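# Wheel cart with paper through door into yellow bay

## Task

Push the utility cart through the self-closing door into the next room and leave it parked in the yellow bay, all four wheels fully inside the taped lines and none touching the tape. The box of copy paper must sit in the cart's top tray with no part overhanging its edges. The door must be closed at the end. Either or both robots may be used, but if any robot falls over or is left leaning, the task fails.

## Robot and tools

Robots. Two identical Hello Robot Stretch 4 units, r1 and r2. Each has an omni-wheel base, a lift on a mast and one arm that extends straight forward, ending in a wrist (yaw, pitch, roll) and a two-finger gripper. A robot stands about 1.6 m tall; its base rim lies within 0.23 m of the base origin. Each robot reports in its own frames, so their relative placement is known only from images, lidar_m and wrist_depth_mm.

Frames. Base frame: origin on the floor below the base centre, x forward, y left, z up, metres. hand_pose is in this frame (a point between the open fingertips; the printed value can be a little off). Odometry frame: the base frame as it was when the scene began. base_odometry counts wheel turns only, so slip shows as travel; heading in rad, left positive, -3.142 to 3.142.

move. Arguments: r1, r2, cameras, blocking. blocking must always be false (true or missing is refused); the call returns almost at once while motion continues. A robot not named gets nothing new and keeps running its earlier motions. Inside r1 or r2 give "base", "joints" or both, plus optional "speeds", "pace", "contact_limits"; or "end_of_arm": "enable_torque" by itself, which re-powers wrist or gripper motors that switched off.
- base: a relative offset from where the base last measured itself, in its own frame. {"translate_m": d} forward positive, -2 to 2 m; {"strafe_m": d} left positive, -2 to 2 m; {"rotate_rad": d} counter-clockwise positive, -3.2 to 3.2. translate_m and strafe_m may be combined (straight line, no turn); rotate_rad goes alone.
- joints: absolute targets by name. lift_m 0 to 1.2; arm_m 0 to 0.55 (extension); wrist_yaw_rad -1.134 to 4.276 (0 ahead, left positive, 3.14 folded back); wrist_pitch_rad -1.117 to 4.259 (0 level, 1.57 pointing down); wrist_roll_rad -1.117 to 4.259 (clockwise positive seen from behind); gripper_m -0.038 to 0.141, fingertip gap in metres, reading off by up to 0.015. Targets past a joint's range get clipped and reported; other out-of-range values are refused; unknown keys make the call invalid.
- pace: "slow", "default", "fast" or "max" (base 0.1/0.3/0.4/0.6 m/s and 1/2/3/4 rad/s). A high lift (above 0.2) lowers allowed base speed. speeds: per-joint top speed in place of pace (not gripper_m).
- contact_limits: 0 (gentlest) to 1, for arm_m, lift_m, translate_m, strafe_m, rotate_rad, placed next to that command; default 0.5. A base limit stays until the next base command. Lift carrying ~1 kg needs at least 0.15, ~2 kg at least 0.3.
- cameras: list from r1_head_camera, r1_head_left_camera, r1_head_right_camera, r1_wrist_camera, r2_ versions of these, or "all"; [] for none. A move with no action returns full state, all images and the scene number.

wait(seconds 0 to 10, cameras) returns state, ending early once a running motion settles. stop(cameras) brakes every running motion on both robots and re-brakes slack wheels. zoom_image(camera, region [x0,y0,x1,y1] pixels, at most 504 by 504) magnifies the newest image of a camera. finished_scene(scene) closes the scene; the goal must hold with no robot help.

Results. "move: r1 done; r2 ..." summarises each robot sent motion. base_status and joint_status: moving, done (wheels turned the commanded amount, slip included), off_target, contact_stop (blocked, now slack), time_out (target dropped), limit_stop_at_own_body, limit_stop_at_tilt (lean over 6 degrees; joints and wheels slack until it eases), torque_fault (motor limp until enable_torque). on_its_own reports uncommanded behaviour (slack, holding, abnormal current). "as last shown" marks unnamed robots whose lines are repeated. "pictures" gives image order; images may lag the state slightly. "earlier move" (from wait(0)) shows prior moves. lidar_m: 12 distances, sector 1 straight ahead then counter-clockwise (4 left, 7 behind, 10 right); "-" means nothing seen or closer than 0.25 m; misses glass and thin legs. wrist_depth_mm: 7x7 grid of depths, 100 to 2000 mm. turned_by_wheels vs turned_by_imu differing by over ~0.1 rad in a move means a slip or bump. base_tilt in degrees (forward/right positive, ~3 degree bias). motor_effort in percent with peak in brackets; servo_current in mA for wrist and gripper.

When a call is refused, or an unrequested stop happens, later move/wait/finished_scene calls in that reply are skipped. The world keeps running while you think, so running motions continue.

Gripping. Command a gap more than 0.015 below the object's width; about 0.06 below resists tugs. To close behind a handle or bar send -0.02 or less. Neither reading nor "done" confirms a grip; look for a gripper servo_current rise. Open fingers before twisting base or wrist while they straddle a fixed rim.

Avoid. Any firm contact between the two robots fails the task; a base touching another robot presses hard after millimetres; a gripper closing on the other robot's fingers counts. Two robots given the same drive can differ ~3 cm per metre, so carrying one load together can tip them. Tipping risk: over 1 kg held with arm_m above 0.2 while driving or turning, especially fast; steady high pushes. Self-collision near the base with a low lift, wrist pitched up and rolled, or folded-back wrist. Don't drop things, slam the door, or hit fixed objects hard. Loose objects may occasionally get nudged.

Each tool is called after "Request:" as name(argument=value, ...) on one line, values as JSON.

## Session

Request:
move()

Scene clock: 0.00 s.
r1.base_odometry: x=+0.000 y=+0.000 heading=+0.000
r1.turned_by_wheels: +0.000
r1.turned_by_imu: +0.000
r1.base_tilt: forward=-1.6 right=+1.3
r1.lidar_m: 0.96 1.73 2.02 2.40 3.92 1.60 0.85 0.77 0.78 0.89 0.77 0.78
r1.base_status: not commanded
r1.joint_positions: lift_m=+0.124 arm_m=+0.000 wrist_yaw_rad=+3.194 wrist_pitch_rad=+0.002 wrist_roll_rad=+0.000 gripper_m=+0.056
r1.joint_status: not commanded
r1.measured_speeds: all 0
r1.motor_effort: lift_m=+19 arm_m=-4 wheel_0=-2 wheel_1=+1 wheel_2=+0
r1.servo_current: wrist_yaw_rad=59 wrist_pitch_rad=46 wrist_roll_rad=46 gripper_m=39
r1.hand_pose: x=-0.1216 y=+0.0722 z=+0.3019 quat_wxyz=(-0.026, -0.001, +0.000, +1.000) (m; r1's base frame)
r1.wrist_depth_mm: - 135 - - - - - / - 123 135 - - - - / - 121 191 - - - - / 110 136 194 - - - - / 137 - - - 1618 - - / 226 - 190 1098 188 1160 1118 / 224 163 750 798 768 768 759
r2.base_odometry: x=+0.000 y=+0.000 heading=+0.000
r2.turned_by_wheels: +0.000
r2.turned_by_imu: +0.000
r2.base_tilt: forward=-0.6 right=+0.1
r2.lidar_m: 1.29 1.32 1.58 2.33 2.36 2.78 1.41 1.41 2.77 2.39 2.42 1.48
r2.base_status: not commanded
r2.joint_positions: lift_m=+0.200 arm_m=+0.000 wrist_yaw_rad=+3.211 wrist_pitch_rad=+0.001 wrist_roll_rad=+0.000 gripper_m=+0.056
r2.joint_status: not commanded
r2.measured_speeds: all 0
r2.motor_effort: lift_m=+18 arm_m=-4 wheel_0=-1 wheel_1=+1 wheel_2=+1
r2.servo_current: wrist_yaw_rad=46 wrist_pitch_rad=39 wrist_roll_rad=52 gripper_m=52
r2.hand_pose: x=-0.1229 y=+0.0671 z=+0.3779 quat_wxyz=(-0.035, -0.001, +0.000, +0.999) (m; r2's base frame)
r2.wrist_depth_mm: - - 137 - - - - / - - 137 - - - - / - 109 138 - - - - / - 140 175 - - - - / 214 - - - - - - / 213 1281 196 1255 190 1336 1182 / 208 243 866 - - 854 878
pictures: r1_head_camera, r1_head_left_camera, r1_head_right_camera, r1_wrist_camera, r2_head_camera, r2_head_left_camera, r2_head_right_camera, r2_wrist_camera
Images, in order (width x height): r1_head_camera 420x560, r1_head_left_camera 420x672, r1_head_right_camera 420x672, r1_wrist_camera 616x392, r2_head_camera 420x560, r2_head_left_camera 420x672, r2_head_right_camera 420x672, r2_wrist_camera 616x392.

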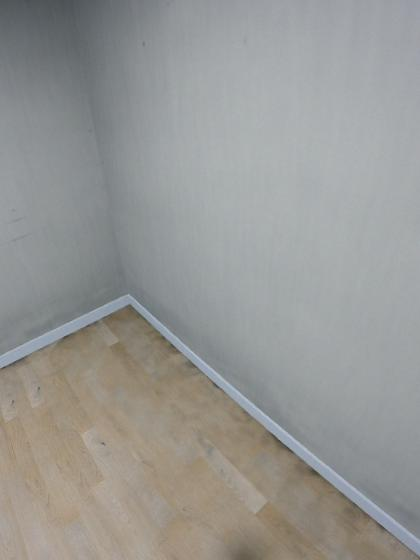

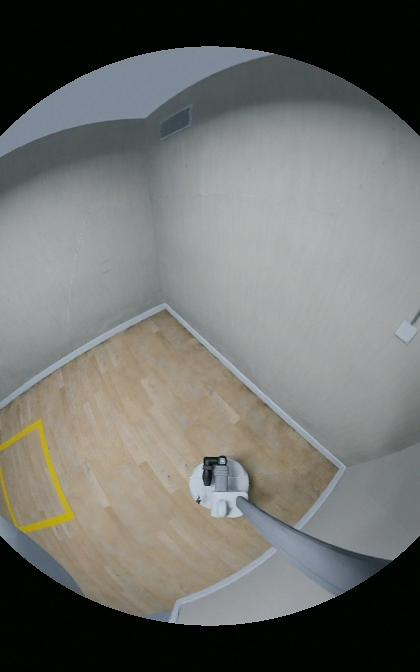

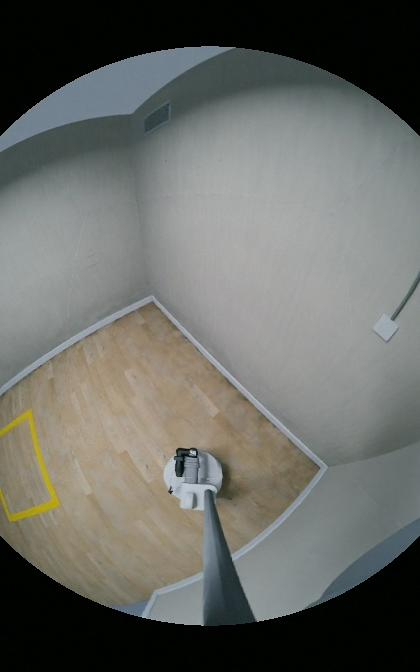

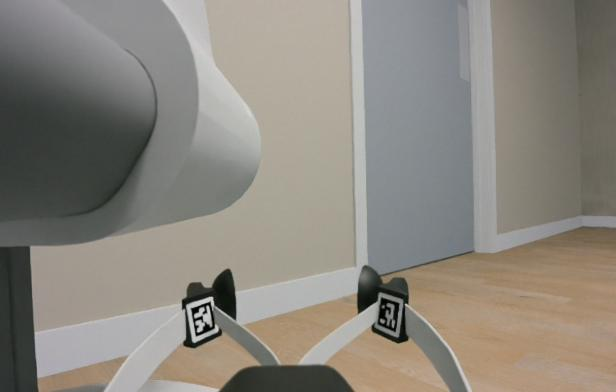

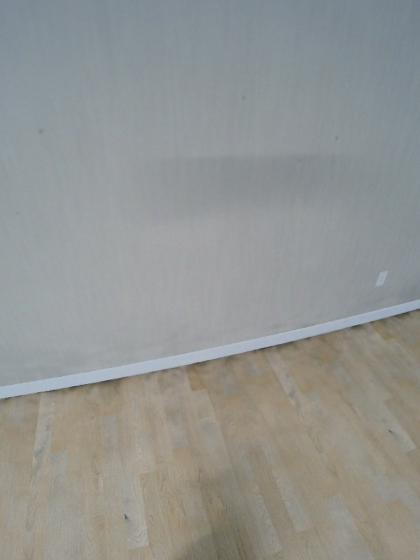

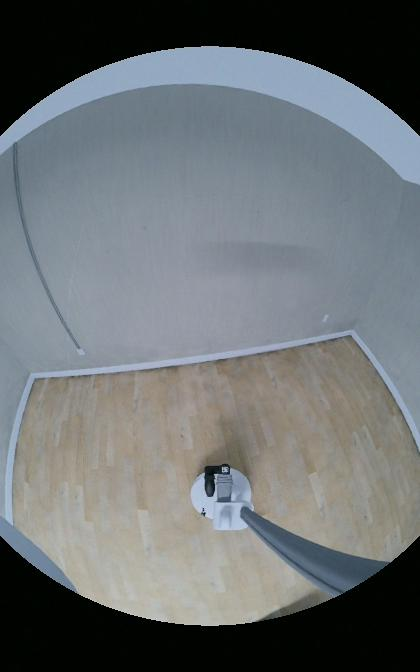

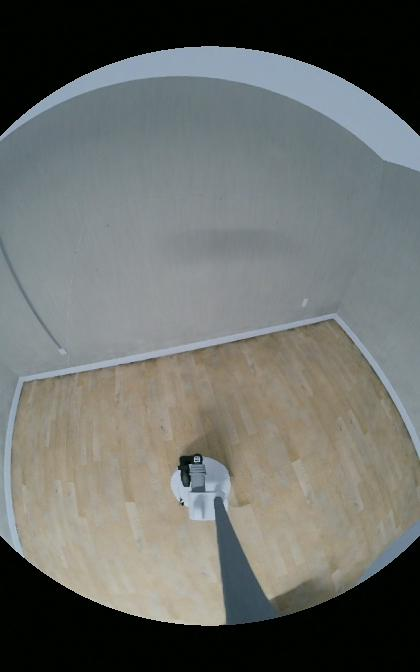

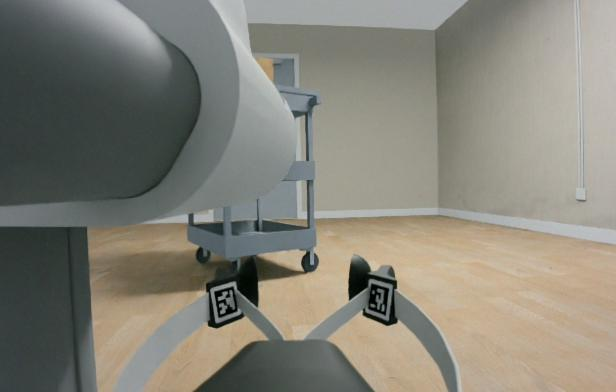

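Request:
move(r1={"base":{"rotate_rad":2.25},"pace":"max"}, r2={"base":{"rotate_rad":3.14},"joints":{"wrist_yaw_rad":0.0},"pace":"max"}, blocking=false)

Request:
wait(seconds=2)

Request:
wait(seconds=2, cameras=["r1_head_camera","r1_head_left_camera","r2_head_camera","r2_head_left_camera","r2_head_right_camera"])

Request:
wait(seconds=0.3, cameras=["r1_head_camera","r1_head_left_camera","r2_head_camera","r2_head_left_camera"])

Scene clock: 9.27 s.
move: r1 moving; r2 moving
r1.base_odometry: x=+0.000 y=+0.000 heading=+0.506
r1.turned_by_wheels: +0.506
r1.turned_by_imu: +0.507
r1.base_tilt: forward=-1.6 right=+1.3
r1.lidar_m: 1.66 2.04 2.38 3.91 1.63 0.88 0.76 0.75 0.91 0.78 0.74 0.93
r1.base_status: rotate_rad moving
r1.joint_positions: lift_m=+0.124 arm_m=+0.000 wrist_yaw_rad=+3.194 wrist_pitch_rad=+0.002 wrist_roll_rad=+0.000 gripper_m=+0.056
r1.joint_status: not commanded
r1.measured_speeds: translate_m=+0.001 strafe_m=+0.000 rotate_rad=+1.951 lift_m=+0.000 arm_m=+0.000 wrist_yaw_rad=+0.000 wrist_pitch_rad=+0.000 wrist_roll_rad=+0.000
r1.motor_effort: lift_m=+19(20) arm_m=-4(4) wheel_0=-10(12) wheel_1=-9(10) wheel_2=-10(10)
r1.servo_current: wrist_yaw_rad=46(59) wrist_pitch_rad=39(52) wrist_roll_rad=33(65) gripper_m=39(46)
r1.hand_pose: x=-0.1216 y=+0.0722 z=+0.3019 quat_wxyz=(-0.026, -0.001, +0.000, +1.000) (m; r1's base frame)
r1.wrist_depth_mm: - 135 - - - - - / - 123 135 - - - - / - 121 193 - - - 1098 / 111 136 195 - - - 1118 / 137 - - - - - 1138 / 216 - 190 - 188 1008 1118 / 224 163 759 153 778 750 759
r2.base_odometry: x=+0.000 y=+0.000 heading=+0.505
r2.turned_by_wheels: +0.505
r2.turned_by_imu: +0.490
r2.base_tilt: forward=-0.7 right=+0.0
r2.lidar_m: 1.30 1.54 2.33 2.34 2.74 1.46 1.39 2.79 2.37 2.41 1.53 1.32
r2.base_status: rotate_rad moving
r2.joint_positions: lift_m=+0.200 arm_m=+0.000 wrist_yaw_rad=+2.557 wrist_pitch_rad=+0.001 wrist_roll_rad=+0.000 gripper_m=+0.056
r2.joint_status: wrist_yaw_rad moving
r2.measured_speeds: translate_m=-0.001 strafe_m=+0.000 rotate_rad=+1.950 lift_m=+0.000 arm_m=+0.000 wrist_yaw_rad=-1.748 wrist_pitch_rad=+0.000 wrist_roll_rad=+0.000
r2.motor_effort: lift_m=+18(18) arm_m=-4(4) wheel_0=-6(12) wheel_1=-13(13) wheel_2=-15(15)
r2.servo_current: wrist_yaw_rad=124(124) wrist_pitch_rad=46(46) wrist_roll_rad=52(65) gripper_m=46(52)
r2.hand_pose: x=-0.0213 y=+0.2320 z=+0.3779 quat_wxyz=(+0.288, -0.001, +0.000, +0.958) (m; r2's base frame)
r2.wrist_depth_mm: - - - - - - - / - 1756 - - - - - / - - - - - - - / - - - - - - - / - 1756 - - - - - / 1308 1281 196 1308 190 1336 1182 / 931 809 878 - - 854 866
pictures: none

Scene clock: 10.57 s.
earlier move: r1 done; r2 moving
r1.base_odometry: x=+0.000 y=+0.000 heading=+2.250
r1.turned_by_wheels: +1.744
r1.turned_by_imu: +1.755
r1.base_tilt: forward=-1.6 right=+1.3
r1.lidar_m: 3.92 1.16 0.82 0.75 0.77 0.83 0.76 0.81 1.04 2.01 2.06 2.69
r1.base_status: done
r1.joint_positions: lift_m=+0.124 arm_m=+0.000 wrist_yaw_rad=+3.194 wrist_pitch_rad=+0.002 wrist_roll_rad=+0.000 gripper_m=+0.056
r1.joint_status: not commanded
r1.measured_speeds: all 0
r1.motor_effort: lift_m=+20(20) arm_m=-4(4) wheel_0=+0(12) wheel_1=+1(12) wheel_2=+2(13)
r1.servo_current: wrist_yaw_rad=52(65) wrist_pitch_rad=46(52) wrist_roll_rad=65(65) gripper_m=46(46)
r1.hand_pose: x=-0.1216 y=+0.0722 z=+0.3019 quat_wxyz=(-0.026, -0.001, +0.000, +1.000) (m; r1's base frame)
r1.wrist_depth_mm: - 135 - - - - - / - 122 145 - - - - / - 121 190 - - - - / 110 135 194 - - - - / 137 - - - - - - / 215 - 190 - 186 - - / 224 759 750 143 778 759 750
r2.base_odometry: x=+0.000 y=+0.000 heading=+3.139
r2.turned_by_wheels: +2.634
r2.turned_by_imu: +2.565
r2.base_tilt: forward=-0.7 right=+0.1
r2.lidar_m: 1.45 1.39 2.78 2.37 2.40 1.51 1.30 1.33 1.53 2.33 2.34 2.75
r2.base_status: rotate_rad moving
r2.joint_positions: lift_m=+0.200 arm_m=+0.000 wrist_yaw_rad=+0.307 wrist_pitch_rad=+0.001 wrist_roll_rad=+0.000 gripper_m=+0.056
r2.joint_status: wrist_yaw_rad moving
r2.measured_speeds: translate_m=+0.000 strafe_m=+0.000 rotate_rad=+0.000 lift_m=+0.000 arm_m=+0.000 wrist_yaw_rad=-1.718 wrist_pitch_rad=+0.000 wrist_roll_rad=+0.000
r2.motor_effort: lift_m=+18(18) arm_m=-4(4) wheel_0=-3(13) wheel_1=+1(13) wheel_2=-2(19)
r2.servo_current: wrist_yaw_rad=111(124) wrist_pitch_rad=39(46) wrist_roll_rad=39(65) gripper_m=46(52)
r2.hand_pose: x=+0.4723 y=+0.0037 z=+0.3779 quat_wxyz=(+0.988, +0.000, +0.001, +0.153) (m; r2's base frame)
r2.wrist_depth_mm: - - - - - - - / - - - - - - - / - - - - - - - / - - - - - - - / - - - 1708 1863 - - / 1308 1255 196 1281 190 1281 1182 / 917 866 866 - - 878 866
wait: 1.30 of 2 s (r1 has come to rest)
pictures: none

Scene clock: 11.17 s.
earlier move: r2 done
r1.base_odometry: x=+0.000 y=+0.000 heading=+2.250
r1.turned_by_wheels: +0.000
r1.turned_by_imu: +0.000
r1.base_tilt: forward=-1.6 right=+1.3
r1.lidar_m: 3.91 1.18 0.80 0.74 0.78 0.84 0.76 0.80 1.06 2.03 2.06 2.70
r1.base_status: done
r1.joint_positions: lift_m=+0.124 arm_m=+0.000 wrist_yaw_rad=+3.194 wrist_pitch_rad=+0.002 wrist_roll_rad=+0.000 gripper_m=+0.056
r1.joint_status: not commanded
r1.measured_speeds: all 0
r1.motor_effort: lift_m=+19(20) arm_m=-4(4) wheel_0=+0(12) wheel_1=+1(12) wheel_2=+1(13)
r1.servo_current: wrist_yaw_rad=46(65) wrist_pitch_rad=39(52) wrist_roll_rad=59(65) gripper_m=46(52)
r1.hand_pose: x=-0.1216 y=+0.0722 z=+0.3019 quat_wxyz=(-0.026, -0.001, +0.000, +1.000) (m; r1's base frame)
r1.wrist_depth_mm: - 135 - - - - - / - 122 145 - - - - / - 121 189 - - - - / 110 135 194 - - - - / 137 - - - - - - / 216 - 190 - 187 - - / 224 750 759 143 778 759 759
r2.base_odometry: x=+0.000 y=+0.000 heading=+3.139
r2.turned_by_wheels: +0.000
r2.turned_by_imu: +0.000
r2.base_tilt: forward=-0.7 right=+0.1
r2.lidar_m: 1.42 1.39 2.77 2.39 2.42 1.53 1.30 1.31 1.55 2.34 2.35 2.75
r2.base_status: done
r2.joint_positions: lift_m=+0.200 arm_m=+0.000 wrist_yaw_rad=+0.003 wrist_pitch_rad=+0.001 wrist_roll_rad=+0.000 gripper_m=+0.056
r2.joint_status: all done
r2.measured_speeds: all 0
r2.motor_effort: lift_m=+18(18) arm_m=-4(4) wheel_0=-2(13) wheel_1=-2(13) wheel_2=-3(19)
r2.servo_current: wrist_yaw_rad=33(124) wrist_pitch_rad=39(46) wrist_roll_rad=46(65) gripper_m=46(52)
r2.hand_pose: x=+0.4596 y=-0.0866 z=+0.3779 quat_wxyz=(+1.000, +0.000, +0.001, +0.001) (m; r2's base frame)
r2.wrist_depth_mm: - - - - - - - / - - 1366 - - - - / - - - - - - - / - - - - - - - / - - 1756 - - - - / 1308 1255 195 1255 190 1281 1205 / 917 866 866 - - 891 854
wait: 0.60 of 2 s (r2 has come to rest)
pictures: r1_head_camera, r1_head_left_camera, r2_head_camera, r2_head_left_camera, r2_head_right_camera
Images, in order (width x height): r1_head_camera 420x560, r1_head_left_camera 420x672, r2_head_camera 420x560, r2_head_left_camera 420x672, r2_head_right_camera 420x672.

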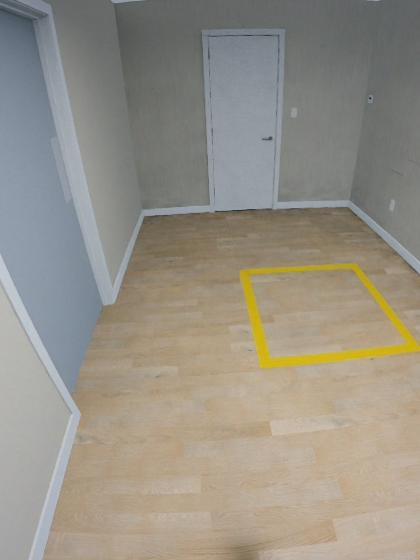

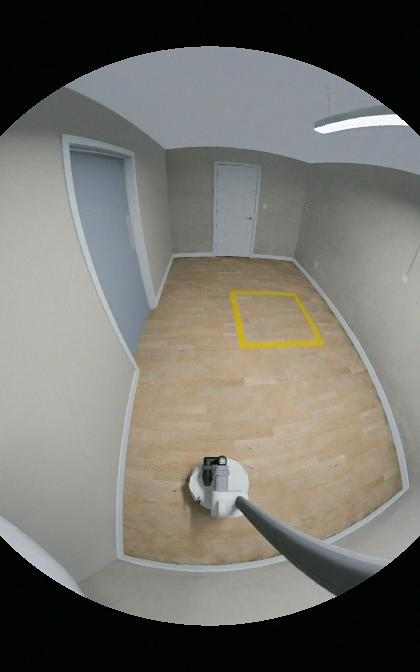

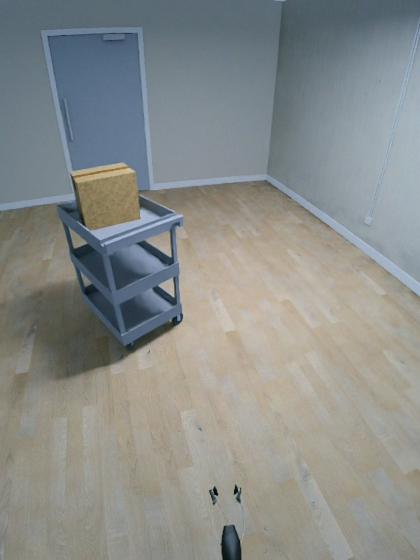

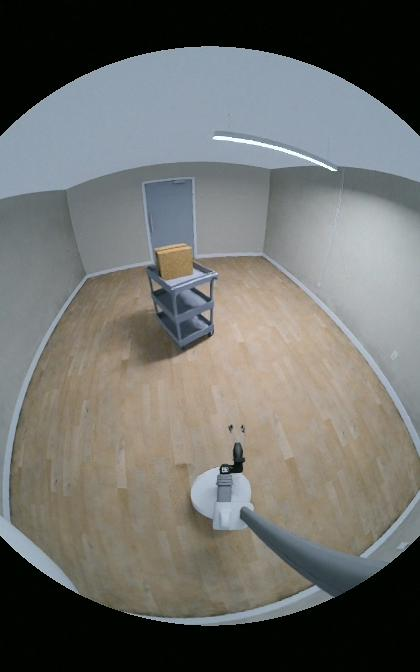

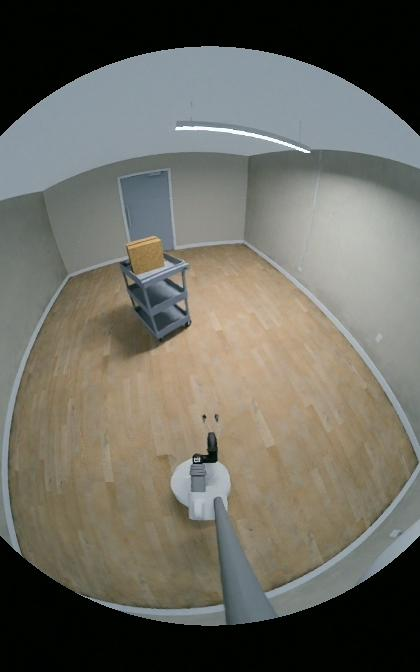

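Scene clock: 11.47 s.
r1.base_odometry: x=+0.000 y=+0.000 heading=+2.250
r1.turned_by_wheels: +0.000
r1.turned_by_imu: +0.000
r1.base_tilt: forward=-1.6 right=+1.2
r1.lidar_m: 3.91 1.20 0.82 0.74 0.78 0.83 0.76 0.79 1.06 2.01 2.05 2.67
r1.base_status: done
r1.joint_positions: lift_m=+0.124 arm_m=+0.000 wrist_yaw_rad=+3.194 wrist_pitch_rad=+0.002 wrist_roll_rad=+0.000 gripper_m=+0.056
r1.joint_status: not commanded
r1.measured_speeds: all 0
r1.motor_effort: lift_m=+20(20) arm_m=-4(4) wheel_0=+0(12) wheel_1=+0(12) wheel_2=+1(13)
r1.servo_current: wrist_yaw_rad=46(65) wrist_pitch_rad=46(52) wrist_roll_rad=52(65) gripper_m=46(52)
r1.hand_pose: x=-0.1216 y=+0.0722 z=+0.3019 quat_wxyz=(-0.026, -0.001, +0.000, +1.000) (m; r1's base frame)
r1.wrist_depth_mm: - 135 - - - - - / - 122 145 - - - - / - 121 190 - - - - / 110 136 194 - - - - / 137 - - - - - - / 216 - 190 - 187 - - / 224 732 759 143 778 759 759
r2.base_odometry: x=+0.000 y=+0.000 heading=+3.139
r2.turned_by_wheels: +0.000
r2.turned_by_imu: +0.000
r2.base_tilt: forward=-0.7 right=+0.1
r2.lidar_m: 1.44 1.40 2.80 2.37 2.41 1.54 1.31 1.32 1.54 2.33 2.34 2.72
r2.base_status: done
r2.joint_positions: lift_m=+0.200 arm_m=+0.000 wrist_yaw_rad=+0.003 wrist_pitch_rad=+0.001 wrist_roll_rad=+0.000 gripper_m=+0.056
r2.joint_status: all done
r2.measured_speeds: all 0
r2.motor_effort: lift_m=+18(18) arm_m=-4(4) wheel_0=-2(13) wheel_1=-1(13) wheel_2=-3(19)
r2.servo_current: wrist_yaw_rad=39(124) wrist_pitch_rad=39(46) wrist_roll_rad=52(65) gripper_m=46(52)
r2.hand_pose: x=+0.4596 y=-0.0866 z=+0.3779 quat_wxyz=(+1.000, +0.000, +0.001, +0.001) (m; r2's base frame)
r2.wrist_depth_mm: - - - - - - - / - - 1397 - - - - / - - - - - - - / - - - - - - - / - - 1756 - - - - / 1255 1255 195 1255 190 1255 1182 / 917 866 866 - - 878 866
wait: 0.30 s; at rest by 0.27 s
pictures: r1_head_camera, r1_head_left_camera, r2_head_camera, r2_head_left_camera
Images, in order (width x height): r1_head_camera 420x560, r1_head_left_camera 420x672, r2_head_camera 420x560, r2_head_left_camera 420x672.

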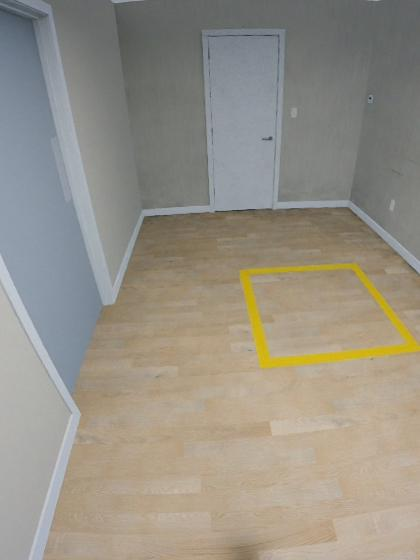

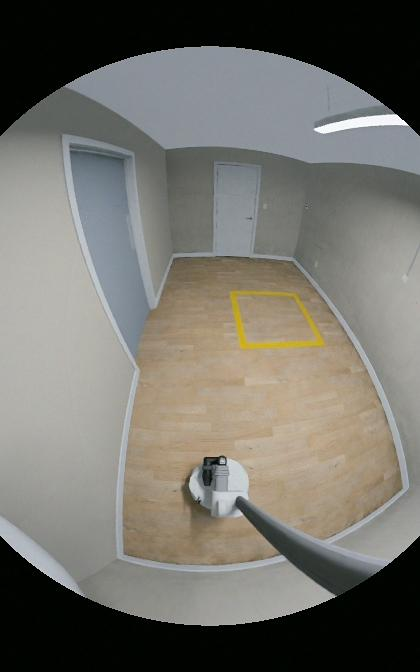

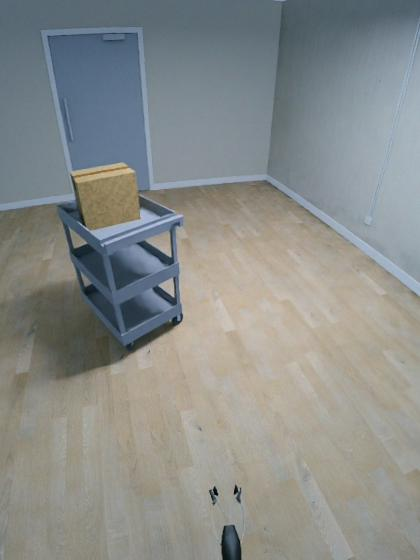

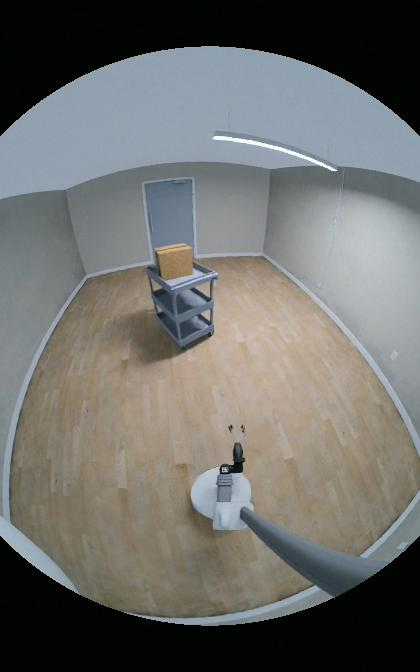

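Request:
zoom_image(camera="r2_head_camera", region=[20, 130, 220, 360])

Request:
move(r1={"base":{"rotate_rad":0.11},"pace":"fast","joints":{"lift_m":0.5}}, r2={"base":{"rotate_rad":0.25},"joints":{"lift_m":0.72,"wrist_roll_rad":1.57,"gripper_m":0.12},"pace":"fast"}, blocking=false)

Request:
wait(seconds=1.2)

Request:
move(r1={"base":{"translate_m":1.72},"pace":"fast"}, blocking=false)

Request:
wait(seconds=2, cameras=["r2_head_camera","r2_wrist_camera"])

Scaled by 2.191 from the camera's 420x560 image, which has a finer 1200x1600 frame.

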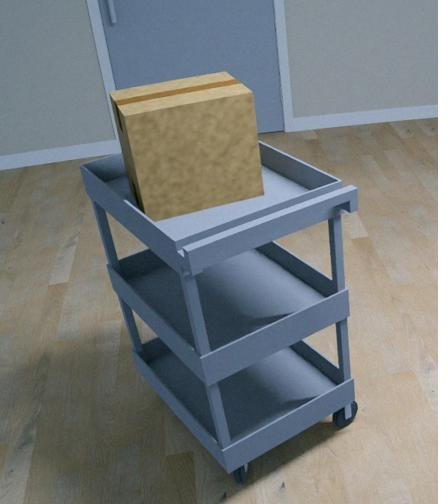

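Scene clock: 30.97 s.
move: r1 moving; r2 moving
r1.base_odometry: x=+0.000 y=+0.000 heading=+2.360
r1.turned_by_wheels: +0.110
r1.turned_by_imu: +0.110
r1.base_tilt: forward=-1.6 right=+1.2
r1.lidar_m: 2.65 1.05 0.78 0.74 0.79 0.81 0.77 0.82 1.15 2.02 2.14 2.99
r1.base_status: rotate_rad moving
r1.joint_positions: lift_m=+0.187 arm_m=+0.000 wrist_yaw_rad=+3.194 wrist_pitch_rad=+0.002 wrist_roll_rad=+0.000 gripper_m=+0.056
r1.joint_status: lift_m moving
r1.measured_speeds: translate_m=+0.000 strafe_m=+0.000 rotate_rad=+0.000 lift_m=+0.244 arm_m=+0.000 wrist_yaw_rad=+0.000 wrist_pitch_rad=+0.000 wrist_roll_rad=+0.000
r1.motor_effort: lift_m=+27(27) arm_m=-4(4) wheel_0=+0(9) wheel_1=+2(6) wheel_2=+0(6)
r1.servo_current: wrist_yaw_rad=46(59) wrist_pitch_rad=39(46) wrist_roll_rad=39(59) gripper_m=39(46)
r1.hand_pose: x=-0.1216 y=+0.0722 z=+0.3649 quat_wxyz=(-0.026, -0.001, +0.000, +1.000) (m; r1's base frame)
r1.wrist_depth_mm: - 135 - - - - - / - 122 135 - - - - / - 121 190 - - - - / 110 136 195 - - - - / 137 - - - - - - / 216 - 190 - 187 - - / 225 163 820 136 798 - 854
r2.base_odometry: x=+0.000 y=+0.000 heading=-2.903
r2.turned_by_wheels: +0.241
r2.turned_by_imu: +0.235
r2.base_tilt: forward=-0.7 right=+0.1
r2.lidar_m: 1.40 3.48 2.48 2.40 1.89 1.36 1.31 1.37 1.86 2.33 2.42 3.30
r2.base_status: rotate_rad moving
r2.joint_positions: lift_m=+0.263 arm_m=+0.000 wrist_yaw_rad=+0.002 wrist_pitch_rad=+0.001 wrist_roll_rad=+0.641 gripper_m=+0.075
r2.joint_status: lift_m moving; wrist_roll_rad moving; gripper_m moving
r2.measured_speeds: translate_m=+0.000 strafe_m=-0.001 rotate_rad=+0.271 lift_m=+0.244 arm_m=+0.000 wrist_yaw_rad=+0.000 wrist_pitch_rad=+0.000 wrist_roll_rad=+1.820
r2.motor_effort: lift_m=+24(25) arm_m=-4(4) wheel_0=-2(11) wheel_1=-3(10) wheel_2=-2(12)
r2.servo_current: wrist_yaw_rad=52(52) wrist_pitch_rad=46(46) wrist_roll_rad=78(98) gripper_m=98(98)
r2.hand_pose: x=+0.4595 y=-0.0867 z=+0.4410 quat_wxyz=(+0.949, +0.315, +0.001, +0.001) (m; r2's base frame)
r2.wrist_depth_mm: - - - - - - - / - - 1499 - - - - / - - 1397 - - - 1661 / - - - - - 1661 1160 / - - - 1921 1366 1118 866 / - - 191 1229 189 854 699 / - - 1808 - 854 668 591
pictures: none

Scene clock: 32.17 s.
earlier move: r1 moving; r2 moving
r1.base_odometry: x=+0.000 y=+0.000 heading=+2.360
r1.turned_by_wheels: +0.000
r1.turned_by_imu: +0.000
r1.base_tilt: forward=-1.5 right=+1.3
r1.lidar_m: 2.64 1.04 0.77 0.74 0.79 0.80 0.77 0.83 1.17 2.03 2.14 2.99
r1.base_status: done
r1.joint_positions: lift_m=+0.499 arm_m=+0.000 wrist_yaw_rad=+3.194 wrist_pitch_rad=+0.002 wrist_roll_rad=+0.000 gripper_m=+0.056
r1.joint_status: lift_m moving
r1.measured_speeds: translate_m=+0.000 strafe_m=+0.000 rotate_rad=+0.000 lift_m=+0.026 arm_m=+0.000 wrist_yaw_rad=+0.000 wrist_pitch_rad=+0.000 wrist_roll_rad=+0.000
r1.motor_effort: lift_m=+25(28) arm_m=-4(4) wheel_0=-1(9) wheel_1=+1(6) wheel_2=+1(6)
r1.servo_current: wrist_yaw_rad=52(78) wrist_pitch_rad=39(52) wrist_roll_rad=65(72) gripper_m=39(46)
r1.hand_pose: x=-0.1216 y=+0.0722 z=+0.6768 quat_wxyz=(-0.026, -0.001, +0.000, +1.000) (m; r1's base frame)
r1.wrist_depth_mm: - 135 - - - - - / - 122 145 - - - - / - 121 190 - - - - / 110 136 194 - - - - / 137 - - - - - - / 216 - 190 - 188 - - / - 140 - 137 - - -
r2.base_odometry: x=+0.000 y=+0.000 heading=-2.894
r2.turned_by_wheels: +0.008
r2.turned_by_imu: +0.008
r2.base_tilt: forward=-0.7 right=+0.0
r2.lidar_m: 1.38 3.42 2.49 2.38 1.89 1.36 1.31 1.39 1.84 2.34 2.41 3.34
r2.base_status: done
r2.joint_positions: lift_m=+0.681 arm_m=+0.000 wrist_yaw_rad=+0.002 wrist_pitch_rad=+0.001 wrist_roll_rad=+1.568 gripper_m=+0.120
r2.joint_status: lift_m moving; wrist_roll_rad moving; the others done
r2.measured_speeds: translate_m=+0.000 strafe_m=+0.000 rotate_rad=+0.000 lift_m=+0.206 arm_m=+0.000 wrist_yaw_rad=+0.000 wrist_pitch_rad=+0.000 wrist_roll_rad=+0.000
r2.motor_effort: lift_m=+23(26) arm_m=-4(4) wheel_0=-3(11) wheel_1=-1(10) wheel_2=-2(12)
r2.servo_current: wrist_yaw_rad=52(52) wrist_pitch_rad=39(46) wrist_roll_rad=52(98) gripper_m=52(111)
r2.hand_pose: x=+0.4595 y=-0.0867 z=+0.8585 quat_wxyz=(+0.708, +0.706, +0.001, +0.000) (m; r2's base frame)
r2.wrist_depth_mm: - - - - - 1661 1160 / - - - - - 1708 1160 / - - - - - 1618 1205 / - - - 1499 - 1397 1182 / - - - 1499 1255 1430 1160 / - - 198 - 200 1537 1182 / - - - - - 1756 1182
wait: 1.20 s; no rest
pictures: none

Scene clock: 32.67 s.
earlier move: r1 done; r2 moving
move: r1 moving
r1.base_odometry: x=-0.036 y=+0.035 heading=+2.360
r1.turned_by_wheels: +0.000
r1.turned_by_imu: +0.000
r1.base_tilt: forward=-1.6 right=+1.3
r1.lidar_m: 2.64 1.05 0.78 0.74 0.81 0.85 0.82 0.86 1.24 2.03 2.14 2.99
r1.base_status: translate_m moving
r1.joint_positions: lift_m=+0.500 arm_m=+0.000 wrist_yaw_rad=+3.194 wrist_pitch_rad=+0.002 wrist_roll_rad=+0.000 gripper_m=+0.056
r1.joint_status: all done
r1.measured_speeds: translate_m=+0.195 strafe_m=+0.001 rotate_rad=+0.001 lift_m=+0.000 arm_m=+0.000 wrist_yaw_rad=+0.000 wrist_pitch_rad=+0.000 wrist_roll_rad=+0.000
r1.motor_effort: lift_m=+24(24) arm_m=-4(4) wheel_0=+8(9) wheel_1=+8(8) wheel_2=-11(11)
r1.servo_current: wrist_yaw_rad=59(65) wrist_pitch_rad=39(46) wrist_roll_rad=39(65) gripper_m=46(52)
r1.hand_pose: x=-0.1216 y=+0.0722 z=+0.6772 quat_wxyz=(-0.026, -0.001, +0.000, +1.000) (m; r1's base frame)
r1.wrist_depth_mm: - 133 133 - - - - / - 112 133 - - - - / - 115 135 - - - - / - 134 187 - - - - / 206 - - - - - - / 213 - 190 - 187 - - / 217 141 - 136 - - -
r2.base_odometry: x=+0.000 y=+0.000 heading=-2.894
r2.turned_by_wheels: +0.000
r2.turned_by_imu: +0.000
r2.base_tilt: forward=-0.7 right=+0.1
r2.lidar_m: 1.37 3.47 2.48 2.38 1.90 1.36 1.32 1.37 1.90 2.32 2.43 3.31
r2.base_status: not commanded
r2.joint_positions: lift_m=+0.720 arm_m=+0.000 wrist_yaw_rad=+0.002 wrist_pitch_rad=+0.001 wrist_roll_rad=+1.568 gripper_m=+0.120
r2.joint_status: lift_m moving; wrist_roll_rad moving
r2.measured_speeds: all 0
r2.motor_effort: lift_m=+21(23) arm_m=-4(5) wheel_0=-3(3) wheel_1=-1(2) wheel_2=-2(2)
r2.servo_current: wrist_yaw_rad=52(52) wrist_pitch_rad=39(46) wrist_roll_rad=46(65) gripper_m=46(59)
r2.hand_pose: x=+0.4595 y=-0.0867 z=+0.8977 quat_wxyz=(+0.708, +0.706, +0.001, +0.000) (m; r2's base frame)
r2.wrist_depth_mm: - - - - - 1756 1229 / - - - - - 1756 1229 / - - - - - 1808 1229 / - - - 1537 - 1499 1281 / - - - 1499 1756 1499 1229 / - - 198 - 198 1576 1255 / - - - - - 1808 1255
pictures: none

Scene clock: 32.83 s.
earlier move: r1 moving; r2 done
r1.base_odometry: x=-0.064 y=+0.063 heading=+2.361
r1.turned_by_wheels: +0.000
r1.turned_by_imu: +0.000
r1.base_tilt: forward=-1.6 right=+1.2
r1.lidar_m: 2.62 1.03 0.78 0.74 0.80 0.89 0.86 0.93 1.34 2.02 2.15 3.00
r1.base_status: translate_m moving
r1.joint_positions: lift_m=+0.500 arm_m=+0.000 wrist_yaw_rad=+3.194 wrist_pitch_rad=+0.002 wrist_roll_rad=+0.000 gripper_m=+0.056
r1.joint_status: all done
r1.measured_speeds: translate_m=+0.263 strafe_m=+0.000 rotate_rad=+0.003 lift_m=+0.000 arm_m=+0.000 wrist_yaw_rad=+0.000 wrist_pitch_rad=+0.000 wrist_roll_rad=+0.000
r1.motor_effort: lift_m=+24(24) arm_m=-4(4) wheel_0=+8(9) wheel_1=+5(8) wheel_2=-11(12)
r1.servo_current: wrist_yaw_rad=46(65) wrist_pitch_rad=46(46) wrist_roll_rad=52(65) gripper_m=39(52)
r1.hand_pose: x=-0.1216 y=+0.0722 z=+0.6772 quat_wxyz=(-0.026, -0.001, +0.000, +1.000) (m; r1's base frame)
r1.wrist_depth_mm: - 133 133 - - - - / - 112 133 - - - - / - 115 135 - - - - / - 134 187 - - - - / 204 - - - - - - / 213 - 190 - 188 - - / 216 140 - 137 - - -
r2.base_odometry: x=+0.000 y=+0.000 heading=-2.894
r2.turned_by_wheels: +0.000
r2.turned_by_imu: +0.000
r2.base_tilt: forward=-0.7 right=+0.0
r2.lidar_m: 1.38 3.44 2.51 2.39 1.87 1.37 1.31 1.36 1.89 2.35 2.42 3.34
r2.base_status: not commanded
r2.joint_positions: lift_m=+0.720 arm_m=+0.000 wrist_yaw_rad=+0.002 wrist_pitch_rad=+0.001 wrist_roll_rad=+1.568 gripper_m=+0.120
r2.joint_status: all done
r2.measured_speeds: all 0
r2.motor_effort: lift_m=+21(23) arm_m=-4(5) wheel_0=-3(3) wheel_1=-1(2) wheel_2=-2(2)
r2.servo_current: wrist_yaw_rad=46(52) wrist_pitch_rad=33(46) wrist_roll_rad=46(65) gripper_m=52(59)
r2.hand_pose: x=+0.4595 y=-0.0867 z=+0.8977 quat_wxyz=(+0.708, +0.706, +0.001, +0.000) (m; r2's base frame)
r2.wrist_depth_mm: - - - - - 1756 1205 / - - - - - 1756 1229 / - - - - - 1756 1229 / - - - 1537 - 1499 1255 / - - - 1464 1708 1537 1281 / - - 199 - 197 1618 1255 / - - - - - 1808 1229
wait: 0.17 of 2 s (r2 has come to rest)
pictures: r2_head_camera, r2_wrist_camera
Images, in order (width x height): r2_head_camera 420x560, r2_wrist_camera 616x392.

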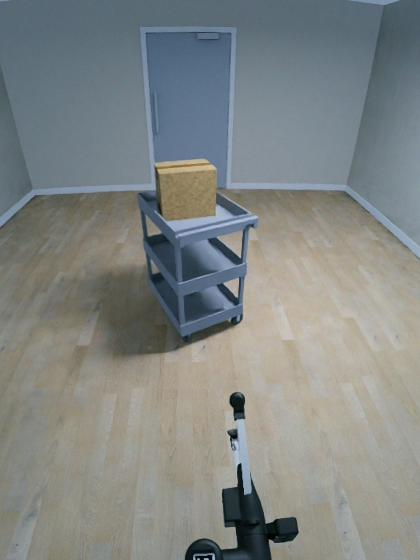

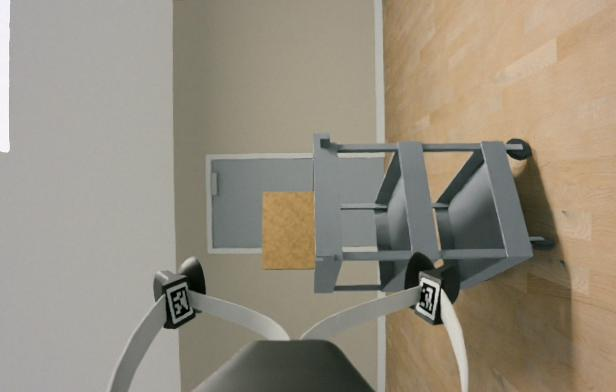

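Request:
move(r2={"base":{"rotate_rad":0.38},"joints":{"lift_m":0.685},"pace":"fast"}, blocking=false)

Request:
wait(seconds=1)

Request:
move(r2={"base":{"strafe_m":-0.39,"translate_m":0.6}}, blocking=false)

Request:
wait(seconds=4)

Request:
wait(seconds=3)

Request:
move(r1={"base":{"rotate_rad":1.57},"pace":"fast"}, blocking=false)

Request:
wait(seconds=3, cameras=["r1_head_camera","r1_head_left_camera","r2_head_camera","r2_wrist_camera"])

Scene clock: 72.63 s.
earlier move: r1 done
move: r2 moving
r1.base_odometry: x=-1.221 y=+1.211 heading=+2.360
r1.turned_by_wheels: +0.000
r1.turned_by_imu: +0.000
r1.base_tilt: forward=-1.6 right=+1.3
r1.lidar_m: 2.19 0.94 0.78 0.74 0.81 1.06 2.47 2.66 2.19 2.09 2.21 2.28
r1.base_status: done
r1.joint_positions: lift_m=+0.500 arm_m=+0.000 wrist_yaw_rad=+3.194 wrist_pitch_rad=+0.002 wrist_roll_rad=+0.000 gripper_m=+0.056
r1.joint_status: not commanded
r1.measured_speeds: all 0
r1.motor_effort: lift_m=+24(24) arm_m=-4(4) wheel_0=+1(2) wheel_1=+0(0) wheel_2=+0(0)
r1.servo_current: wrist_yaw_rad=52(65) wrist_pitch_rad=39(46) wrist_roll_rad=46(59) gripper_m=39(46)
r1.hand_pose: x=-0.1216 y=+0.0722 z=+0.6772 quat_wxyz=(-0.026, -0.001, +0.000, +1.000) (m; r1's base frame)
r1.wrist_depth_mm: - 135 - - - - - / - 123 146 - - - - / - 121 191 - - - - / 110 135 206 - - - - / 216 - - - - - - / - - 193 - 187 - - / 1537 1537 1464 153 1576 1397 -
r2.base_odometry: x=+0.000 y=+0.000 heading=-2.614
r2.turned_by_wheels: +0.280
r2.turned_by_imu: +0.274
r2.base_tilt: forward=-0.6 right=+0.1
r2.lidar_m: 1.40 2.76 2.38 2.42 1.52 1.30 1.32 1.56 2.33 2.32 2.74 1.40
r2.base_status: rotate_rad moving
r2.joint_positions: lift_m=+0.685 arm_m=+0.000 wrist_yaw_rad=+0.002 wrist_pitch_rad=+0.001 wrist_roll_rad=+1.568 gripper_m=+0.120
r2.joint_status: lift_m moving
r2.measured_speeds: translate_m=+0.000 strafe_m=+0.000 rotate_rad=+0.729 lift_m=-0.021 arm_m=+0.000 wrist_yaw_rad=+0.000 wrist_pitch_rad=+0.000 wrist_roll_rad=+0.000
r2.motor_effort: lift_m=+14(20) arm_m=-4(4) wheel_0=-6(11) wheel_1=-1(10) wheel_2=-6(12)
r2.servo_current: wrist_yaw_rad=39(52) wrist_pitch_rad=46(46) wrist_roll_rad=39(59) gripper_m=52(52)
r2.hand_pose: x=+0.4595 y=-0.0867 z=+0.8634 quat_wxyz=(+0.708, +0.706, +0.001, +0.000) (m; r2's base frame)
r2.wrist_depth_mm: - - - - - 1430 1182 / - - - 1397 1808 1499 1182 / - - - 1430 - 1618 1205 / - - - - - 1708 1229 / - - - - - 1618 1205 / - - 198 - 214 1499 1229 / - - - - - 1756 1182
pictures: none

Scene clock: 73.23 s.
earlier move: r2 done
r1.base_odometry: x=-1.221 y=+1.211 heading=+2.360
r1.turned_by_wheels: +0.000
r1.turned_by_imu: +0.000
r1.base_tilt: forward=-1.6 right=+1.3
r1.lidar_m: 2.22 0.95 0.78 0.75 0.82 1.03 2.48 2.65 2.15 2.10 2.20 2.27
r1.base_status: done
r1.joint_positions: lift_m=+0.500 arm_m=+0.000 wrist_yaw_rad=+3.194 wrist_pitch_rad=+0.002 wrist_roll_rad=+0.000 gripper_m=+0.056
r1.joint_status: not commanded
r1.measured_speeds: all 0
r1.motor_effort: lift_m=+24(24) arm_m=-4(4) wheel_0=+1(2) wheel_1=+0(0) wheel_2=+0(0)
r1.servo_current: wrist_yaw_rad=46(65) wrist_pitch_rad=39(52) wrist_roll_rad=46(59) gripper_m=39(46)
r1.hand_pose: x=-0.1216 y=+0.0722 z=+0.6772 quat_wxyz=(-0.026, -0.001, +0.000, +1.000) (m; r1's base frame)
r1.wrist_depth_mm: - 135 - - - - - / - 123 146 - - - - / - 121 192 - - - - / 110 136 206 - - - - / 216 - - - - - - / - - 194 - 188 - - / 1537 1537 1499 153 1576 1397 -
r2.base_odometry: x=+0.000 y=+0.000 heading=-2.515
r2.turned_by_wheels: +0.099
r2.turned_by_imu: +0.097
r2.base_tilt: forward=-0.7 right=+0.1
r2.lidar_m: 1.66 2.65 2.37 2.25 1.44 1.30 1.32 1.66 2.32 2.35 2.92 1.42
r2.base_status: done
r2.joint_positions: lift_m=+0.685 arm_m=+0.000 wrist_yaw_rad=+0.002 wrist_pitch_rad=+0.001 wrist_roll_rad=+1.568 gripper_m=+0.120
r2.joint_status: all done
r2.measured_speeds: all 0
r2.motor_effort: lift_m=+14(20) arm_m=-4(4) wheel_0=-3(11) wheel_1=-1(10) wheel_2=-3(12)
r2.servo_current: wrist_yaw_rad=39(52) wrist_pitch_rad=39(46) wrist_roll_rad=46(59) gripper_m=52(59)
r2.hand_pose: x=+0.4595 y=-0.0867 z=+0.8632 quat_wxyz=(+0.708, +0.706, +0.001, +0.000) (m; r2's base frame)
r2.wrist_depth_mm: - - - 1336 1537 1537 1160 / - - - 1366 1537 1618 1160 / - - - - - 1661 1182 / - - - - - 1756 1229 / - - - - - 1618 1182 / - - 198 - 214 1464 1205 / - - - - - 1708 1205
wait: 0.60 of 1 s (r2 has come to rest)
pictures: none

Scene clock: 73.73 s.
move: r2 moving
r1: as last shown
r1.lidar_m: 2.22 0.96 0.77 0.75 0.80 1.05 2.48 2.66 2.16 2.10 2.20 2.30
r1.motor_effort: lift_m=+24(24) arm_m=-4(4) wheel_0=+1(1) wheel_1=+0(0) wheel_2=+0(0)
r1.servo_current: wrist_yaw_rad=46(52) wrist_pitch_rad=46(52) wrist_roll_rad=52(59) gripper_m=46(46)
r1.wrist_depth_mm: - 135 - - - - - / - 124 146 - - - - / - 121 191 - - - - / 111 135 207 - - - - / 216 - - - - - - / - - 193 - 187 - - / 1576 1537 1537 153 1618 1397 -
r2.base_odometry: x=-0.035 y=-0.002 heading=-2.515
r2.turned_by_wheels: -0.001
r2.turned_by_imu: +0.000
r2.base_tilt: forward=-0.7 right=+0.1
r2.lidar_m: 1.60 2.63 2.39 2.32 1.50 1.33 1.36 1.70 2.34 2.36 2.91 1.39
r2.base_status: translate_m moving; strafe_m moving
r2.joint_positions: lift_m=+0.685 arm_m=+0.000 wrist_yaw_rad=+0.002 wrist_pitch_rad=+0.001 wrist_roll_rad=+1.568 gripper_m=+0.120
r2.joint_status: not commanded
r2.measured_speeds: translate_m=+0.113 strafe_m=-0.075 rotate_rad=-0.002 lift_m=+0.000 arm_m=+0.000 wrist_yaw_rad=+0.000 wrist_pitch_rad=+0.000 wrist_roll_rad=+0.000
r2.motor_effort: lift_m=+14(14) arm_m=-4(4) wheel_0=+11(12) wheel_1=-4(7) wheel_2=-12(14)
r2.servo_current: wrist_yaw_rad=39(59) wrist_pitch_rad=39(46) wrist_roll_rad=59(59) gripper_m=52(52)
r2.hand_pose: x=+0.4595 y=-0.0867 z=+0.8632 quat_wxyz=(+0.708, +0.706, +0.001, +0.000) (m; r2's base frame)
r2.wrist_depth_mm: - - - 1336 1499 1661 1138 / - - - 1336 1499 1661 1138 / - - - - - 1618 1205 / - - - - - 1808 1205 / - - - - - 1618 1205 / - - 198 - 214 1537 1182 / - - - - - 1756 1182
pictures: none

Scene clock: 76.97 s.
earlier move: r2 done
r1.base_odometry: x=-1.221 y=+1.211 heading=+2.360
r1.turned_by_wheels: +0.000
r1.turned_by_imu: +0.000
r1.base_tilt: forward=-1.6 right=+1.3
r1.lidar_m: 2.21 0.97 0.80 0.76 0.81 1.03 2.49 2.66 2.16 2.08 2.20 2.28
r1.base_status: not commanded
r1.joint_positions: lift_m=+0.500 arm_m=+0.000 wrist_yaw_rad=+3.194 wrist_pitch_rad=+0.002 wrist_roll_rad=+0.000 gripper_m=+0.056
r1.joint_status: not commanded
r1.measured_speeds: all 0
r1.motor_effort: lift_m=+24(24) arm_m=-4(4) wheel_0=+1(2) wheel_1=+0(1) wheel_2=+0(0)
r1.servo_current: wrist_yaw_rad=46(65) wrist_pitch_rad=39(52) wrist_roll_rad=59(65) gripper_m=39(46)
r1.hand_pose: x=-0.1216 y=+0.0722 z=+0.6772 quat_wxyz=(-0.026, -0.001, +0.000, +1.000) (m; r1's base frame)
r1.wrist_depth_mm: - 135 - - - - - / - 123 146 - - - - / - 121 191 - - - - / 111 136 206 - - - - / 216 - - - - - - / - - 194 - 187 - - / 1537 1537 1499 153 1576 1430 -
r2.base_odometry: x=-0.715 y=-0.036 heading=-2.515
r2.turned_by_wheels: +0.000
r2.turned_by_imu: +0.001
r2.base_tilt: forward=-0.7 right=+0.1
r2.lidar_m: 0.72 2.79 2.53 2.59 2.21 2.02 2.06 2.40 2.17 2.20 2.75 0.76
r2.base_status: done
r2.joint_positions: lift_m=+0.685 arm_m=+0.000 wrist_yaw_rad=+0.002 wrist_pitch_rad=+0.001 wrist_roll_rad=+1.568 gripper_m=+0.120
r2.joint_status: not commanded
r2.measured_speeds: all 0
r2.motor_effort: lift_m=+14(14) arm_m=-4(5) wheel_0=+3(16) wheel_1=-4(8) wheel_2=-3(14)
r2.servo_current: wrist_yaw_rad=46(59) wrist_pitch_rad=46(46) wrist_roll_rad=52(59) gripper_m=52(59)
r2.hand_pose: x=+0.4595 y=-0.0867 z=+0.8632 quat_wxyz=(+0.708, +0.706, +0.001, +0.000) (m; r2's base frame)
r2.wrist_depth_mm: - - - 559 - 741 564 / - - - 564 - 559 559 / - - 778 559 - 554 554 / - - 820 549 1160 - 549 / - - - - 554 1430 1160 / - - 198 - 213 1499 1205 / - - - - - 1756 1205
wait: 3.23 of 4 s (r2 has come to rest)
pictures: none

Scene clock: 79.97 s.
r1.base_odometry: x=-1.221 y=+1.211 heading=+2.360
r1.turned_by_wheels: +0.000
r1.turned_by_imu: +0.000
r1.base_tilt: forward=-1.6 right=+1.3
r1.lidar_m: 2.20 0.94 0.79 0.77 0.82 1.04 2.48 2.64 2.16 2.07 2.19 2.27
r1.base_status: not commanded
r1.joint_positions: lift_m=+0.500 arm_m=+0.000 wrist_yaw_rad=+3.194 wrist_pitch_rad=+0.002 wrist_roll_rad=+0.000 gripper_m=+0.056
r1.joint_status: not commanded
r1.measured_speeds: all 0
r1.motor_effort: lift_m=+24(24) arm_m=-4(4) wheel_0=+1(2) wheel_1=+0(1) wheel_2=+0(0)
r1.servo_current: wrist_yaw_rad=39(65) wrist_pitch_rad=46(52) wrist_roll_rad=46(65) gripper_m=46(46)
r1.hand_pose: x=-0.1216 y=+0.0722 z=+0.6772 quat_wxyz=(-0.026, -0.001, +0.000, +1.000) (m; r1's base frame)
r1.wrist_depth_mm: - 135 - - - - - / - 123 146 - - - - / - 121 192 - - - - / 110 136 206 - - - - / 216 - - - - - - / - - 193 - 188 - - / 1537 1537 1537 153 1576 1366 -
r2.base_odometry: x=-0.715 y=-0.036 heading=-2.515
r2.turned_by_wheels: +0.000
r2.turned_by_imu: +0.000
r2.base_tilt: forward=-0.7 right=+0.1
r2.lidar_m: 0.72 2.82 2.53 2.56 2.21 2.01 2.03 2.39 2.20 2.22 2.74 0.77
r2.base_status: done
r2.joint_positions: lift_m=+0.685 arm_m=+0.000 wrist_yaw_rad=+0.002 wrist_pitch_rad=+0.001 wrist_roll_rad=+1.568 gripper_m=+0.120
r2.joint_status: not commanded
r2.measured_speeds: all 0
r2.motor_effort: lift_m=+14(14) arm_m=-4(5) wheel_0=+3(16) wheel_1=-4(8) wheel_2=-3(14)
r2.servo_current: wrist_yaw_rad=46(59) wrist_pitch_rad=39(46) wrist_roll_rad=59(59) gripper_m=52(59)
r2.hand_pose: x=+0.4595 y=-0.0867 z=+0.8632 quat_wxyz=(+0.708, +0.706, +0.001, +0.000) (m; r2's base frame)
r2.wrist_depth_mm: - - - 569 - 732 569 / - - - 554 - 559 559 / - - 778 554 - 559 554 / - - 809 554 1160 - 549 / - - - - 549 1430 1138 / - - 198 - 213 1537 1205 / - - - - - 1708 1182
wait: 3.00 s; at rest by 0.27 s
pictures: none

Scene clock: 80.47 s.
move: r1 moving
r1.base_odometry: x=-1.221 y=+1.211 heading=+2.739
r1.turned_by_wheels: +0.379
r1.turned_by_imu: +0.380
r1.base_tilt: forward=-1.6 right=+1.3
r1.lidar_m: 1.15 0.80 0.77 0.79 0.94 1.96 2.52 2.23 2.09 2.14 2.40 2.21
r1.base_status: rotate_rad moving
r1.joint_positions: lift_m=+0.500 arm_m=+0.000 wrist_yaw_rad=+3.194 wrist_pitch_rad=+0.002 wrist_roll_rad=+0.000 gripper_m=+0.056
r1.joint_status: not commanded
r1.measured_speeds: translate_m=+0.000 strafe_m=-0.001 rotate_rad=+1.464 lift_m=+0.000 arm_m=+0.000 wrist_yaw_rad=+0.000 wrist_pitch_rad=+0.000 wrist_roll_rad=+0.000
r1.motor_effort: lift_m=+24(24) arm_m=-4(4) wheel_0=-8(11) wheel_1=-7(9) wheel_2=-10(10)
r1.servo_current: wrist_yaw_rad=59(59) wrist_pitch_rad=46(46) wrist_roll_rad=39(65) gripper_m=39(46)
r1.hand_pose: x=-0.1216 y=+0.0722 z=+0.6772 quat_wxyz=(-0.026, -0.001, +0.000, +1.000) (m; r1's base frame)
r1.wrist_depth_mm: - 135 - - - - - / - 124 146 - - - - / - 121 192 - - - - / 111 135 206 - - - - / 216 - - - - - - / - - 195 - 188 - - / 1537 1537 1537 153 1618 1464 1661
r2: as last shown
r2.base_tilt: forward=-0.7 right=+0.0
r2.lidar_m: 0.72 2.80 2.52 2.57 2.24 2.01 2.04 2.40 2.20 2.20 2.77 0.75
r2.motor_effort: lift_m=+14(14) arm_m=-4(4) wheel_0=+3(4) wheel_1=-4(4) wheel_2=-3(3)
r2.servo_current: wrist_yaw_rad=52(52) wrist_pitch_rad=39(46) wrist_roll_rad=52(59) gripper_m=52(52)
r2.wrist_depth_mm: - - - 559 - 741 564 / - - - 559 - 564 564 / - - 788 554 - 554 554 / - - 798 549 1138 - 549 / - - - - 554 1430 1138 / - - 198 - 213 1499 1205 / - - - - - 1756 1182
pictures: none

Scene clock: 81.70 s.
earlier move: r1 done
r1.base_odometry: x=-1.221 y=+1.211 heading=-2.353
r1.turned_by_wheels: +1.191
r1.turned_by_imu: +1.198
r1.base_tilt: forward=-1.6 right=+1.3
r1.lidar_m: 0.75 0.80 1.04 2.48 2.62 2.14 2.07 2.19 2.31 2.22 0.97 0.78
r1.base_status: done
r1.joint_positions: lift_m=+0.500 arm_m=+0.000 wrist_yaw_rad=+3.194 wrist_pitch_rad=+0.002 wrist_roll_rad=+0.000 gripper_m=+0.056
r1.joint_status: not commanded
r1.measured_speeds: all 0
r1.motor_effort: lift_m=+24(24) arm_m=-4(4) wheel_0=-2(11) wheel_1=-1(10) wheel_2=-1(11)
r1.servo_current: wrist_yaw_rad=65(65) wrist_pitch_rad=46(52) wrist_roll_rad=78(78) gripper_m=39(46)
r1.hand_pose: x=-0.1216 y=+0.0722 z=+0.6772 quat_wxyz=(-0.026, -0.001, +0.000, +1.000) (m; r1's base frame)
r1.wrist_depth_mm: - 135 - - - - - / - 123 146 - - - - / - 121 191 - - - - / 111 136 206 - - - - / 216 - - - - - - / - - 193 - 187 - - / 1499 1537 1430 143 1661 1464 1618
r2.base_odometry: x=-0.715 y=-0.036 heading=-2.515
r2.turned_by_wheels: +0.000
r2.turned_by_imu: +0.000
r2.base_tilt: forward=-0.7 right=+0.1
r2.lidar_m: 0.70 2.78 2.52 2.58 2.23 2.01 2.05 2.42 2.18 2.23 2.77 0.75
r2.base_status: not commanded
r2.joint_positions: lift_m=+0.685 arm_m=+0.000 wrist_yaw_rad=+0.002 wrist_pitch_rad=+0.001 wrist_roll_rad=+1.568 gripper_m=+0.120
r2.joint_status: not commanded
r2.measured_speeds: all 0
r2.motor_effort: lift_m=+14(14) arm_m=-4(5) wheel_0=+3(4) wheel_1=-4(5) wheel_2=-3(3)
r2.servo_current: wrist_yaw_rad=39(65) wrist_pitch_rad=39(46) wrist_roll_rad=46(59) gripper_m=52(59)
r2.hand_pose: x=+0.4595 y=-0.0867 z=+0.8632 quat_wxyz=(+0.708, +0.706, +0.001, +0.000) (m; r2's base frame)
r2.wrist_depth_mm: - - - 569 - 741 564 / - - - 559 - 559 554 / - - 788 559 - 554 554 / - - 798 549 1160 - 549 / - - - - 554 1464 1138 / - - 200 - 214 1537 1205 / - - - - - 1756 1205
wait: 1.23 of 3 s (r1 has come to rest)
pictures: r1_head_camera, r1_head_left_camera, r2_head_camera, r2_wrist_camera
Images, in order (width x height): r1_head_camera 420x560, r1_head_left_camera 420x672, r2_head_camera 420x560, r2_wrist_camera 616x392.

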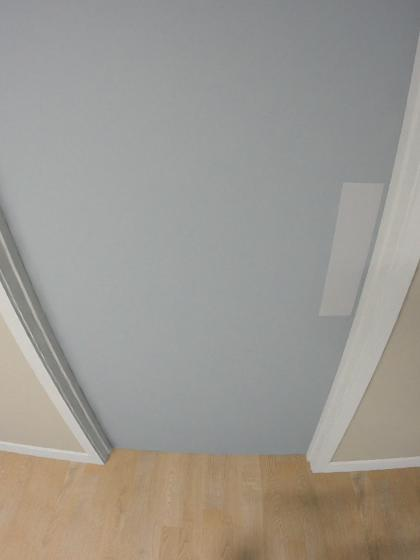

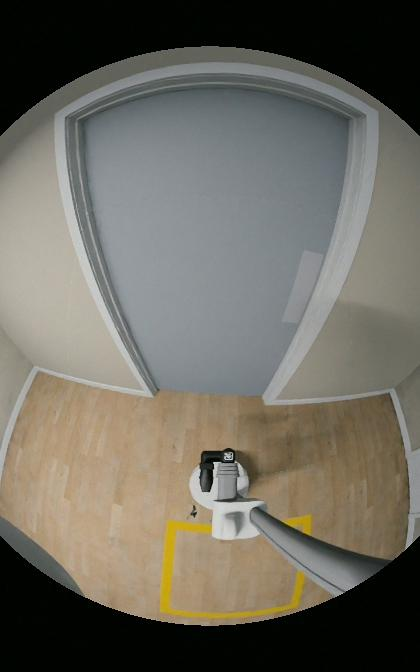

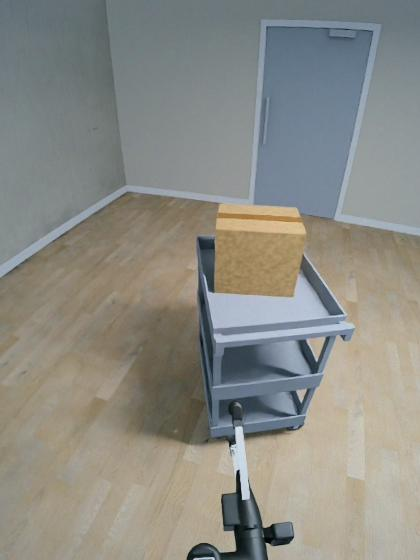

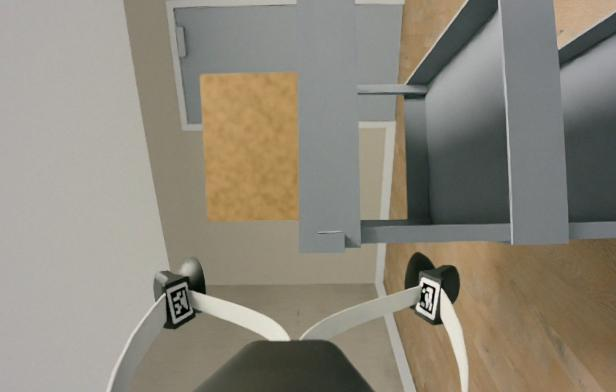

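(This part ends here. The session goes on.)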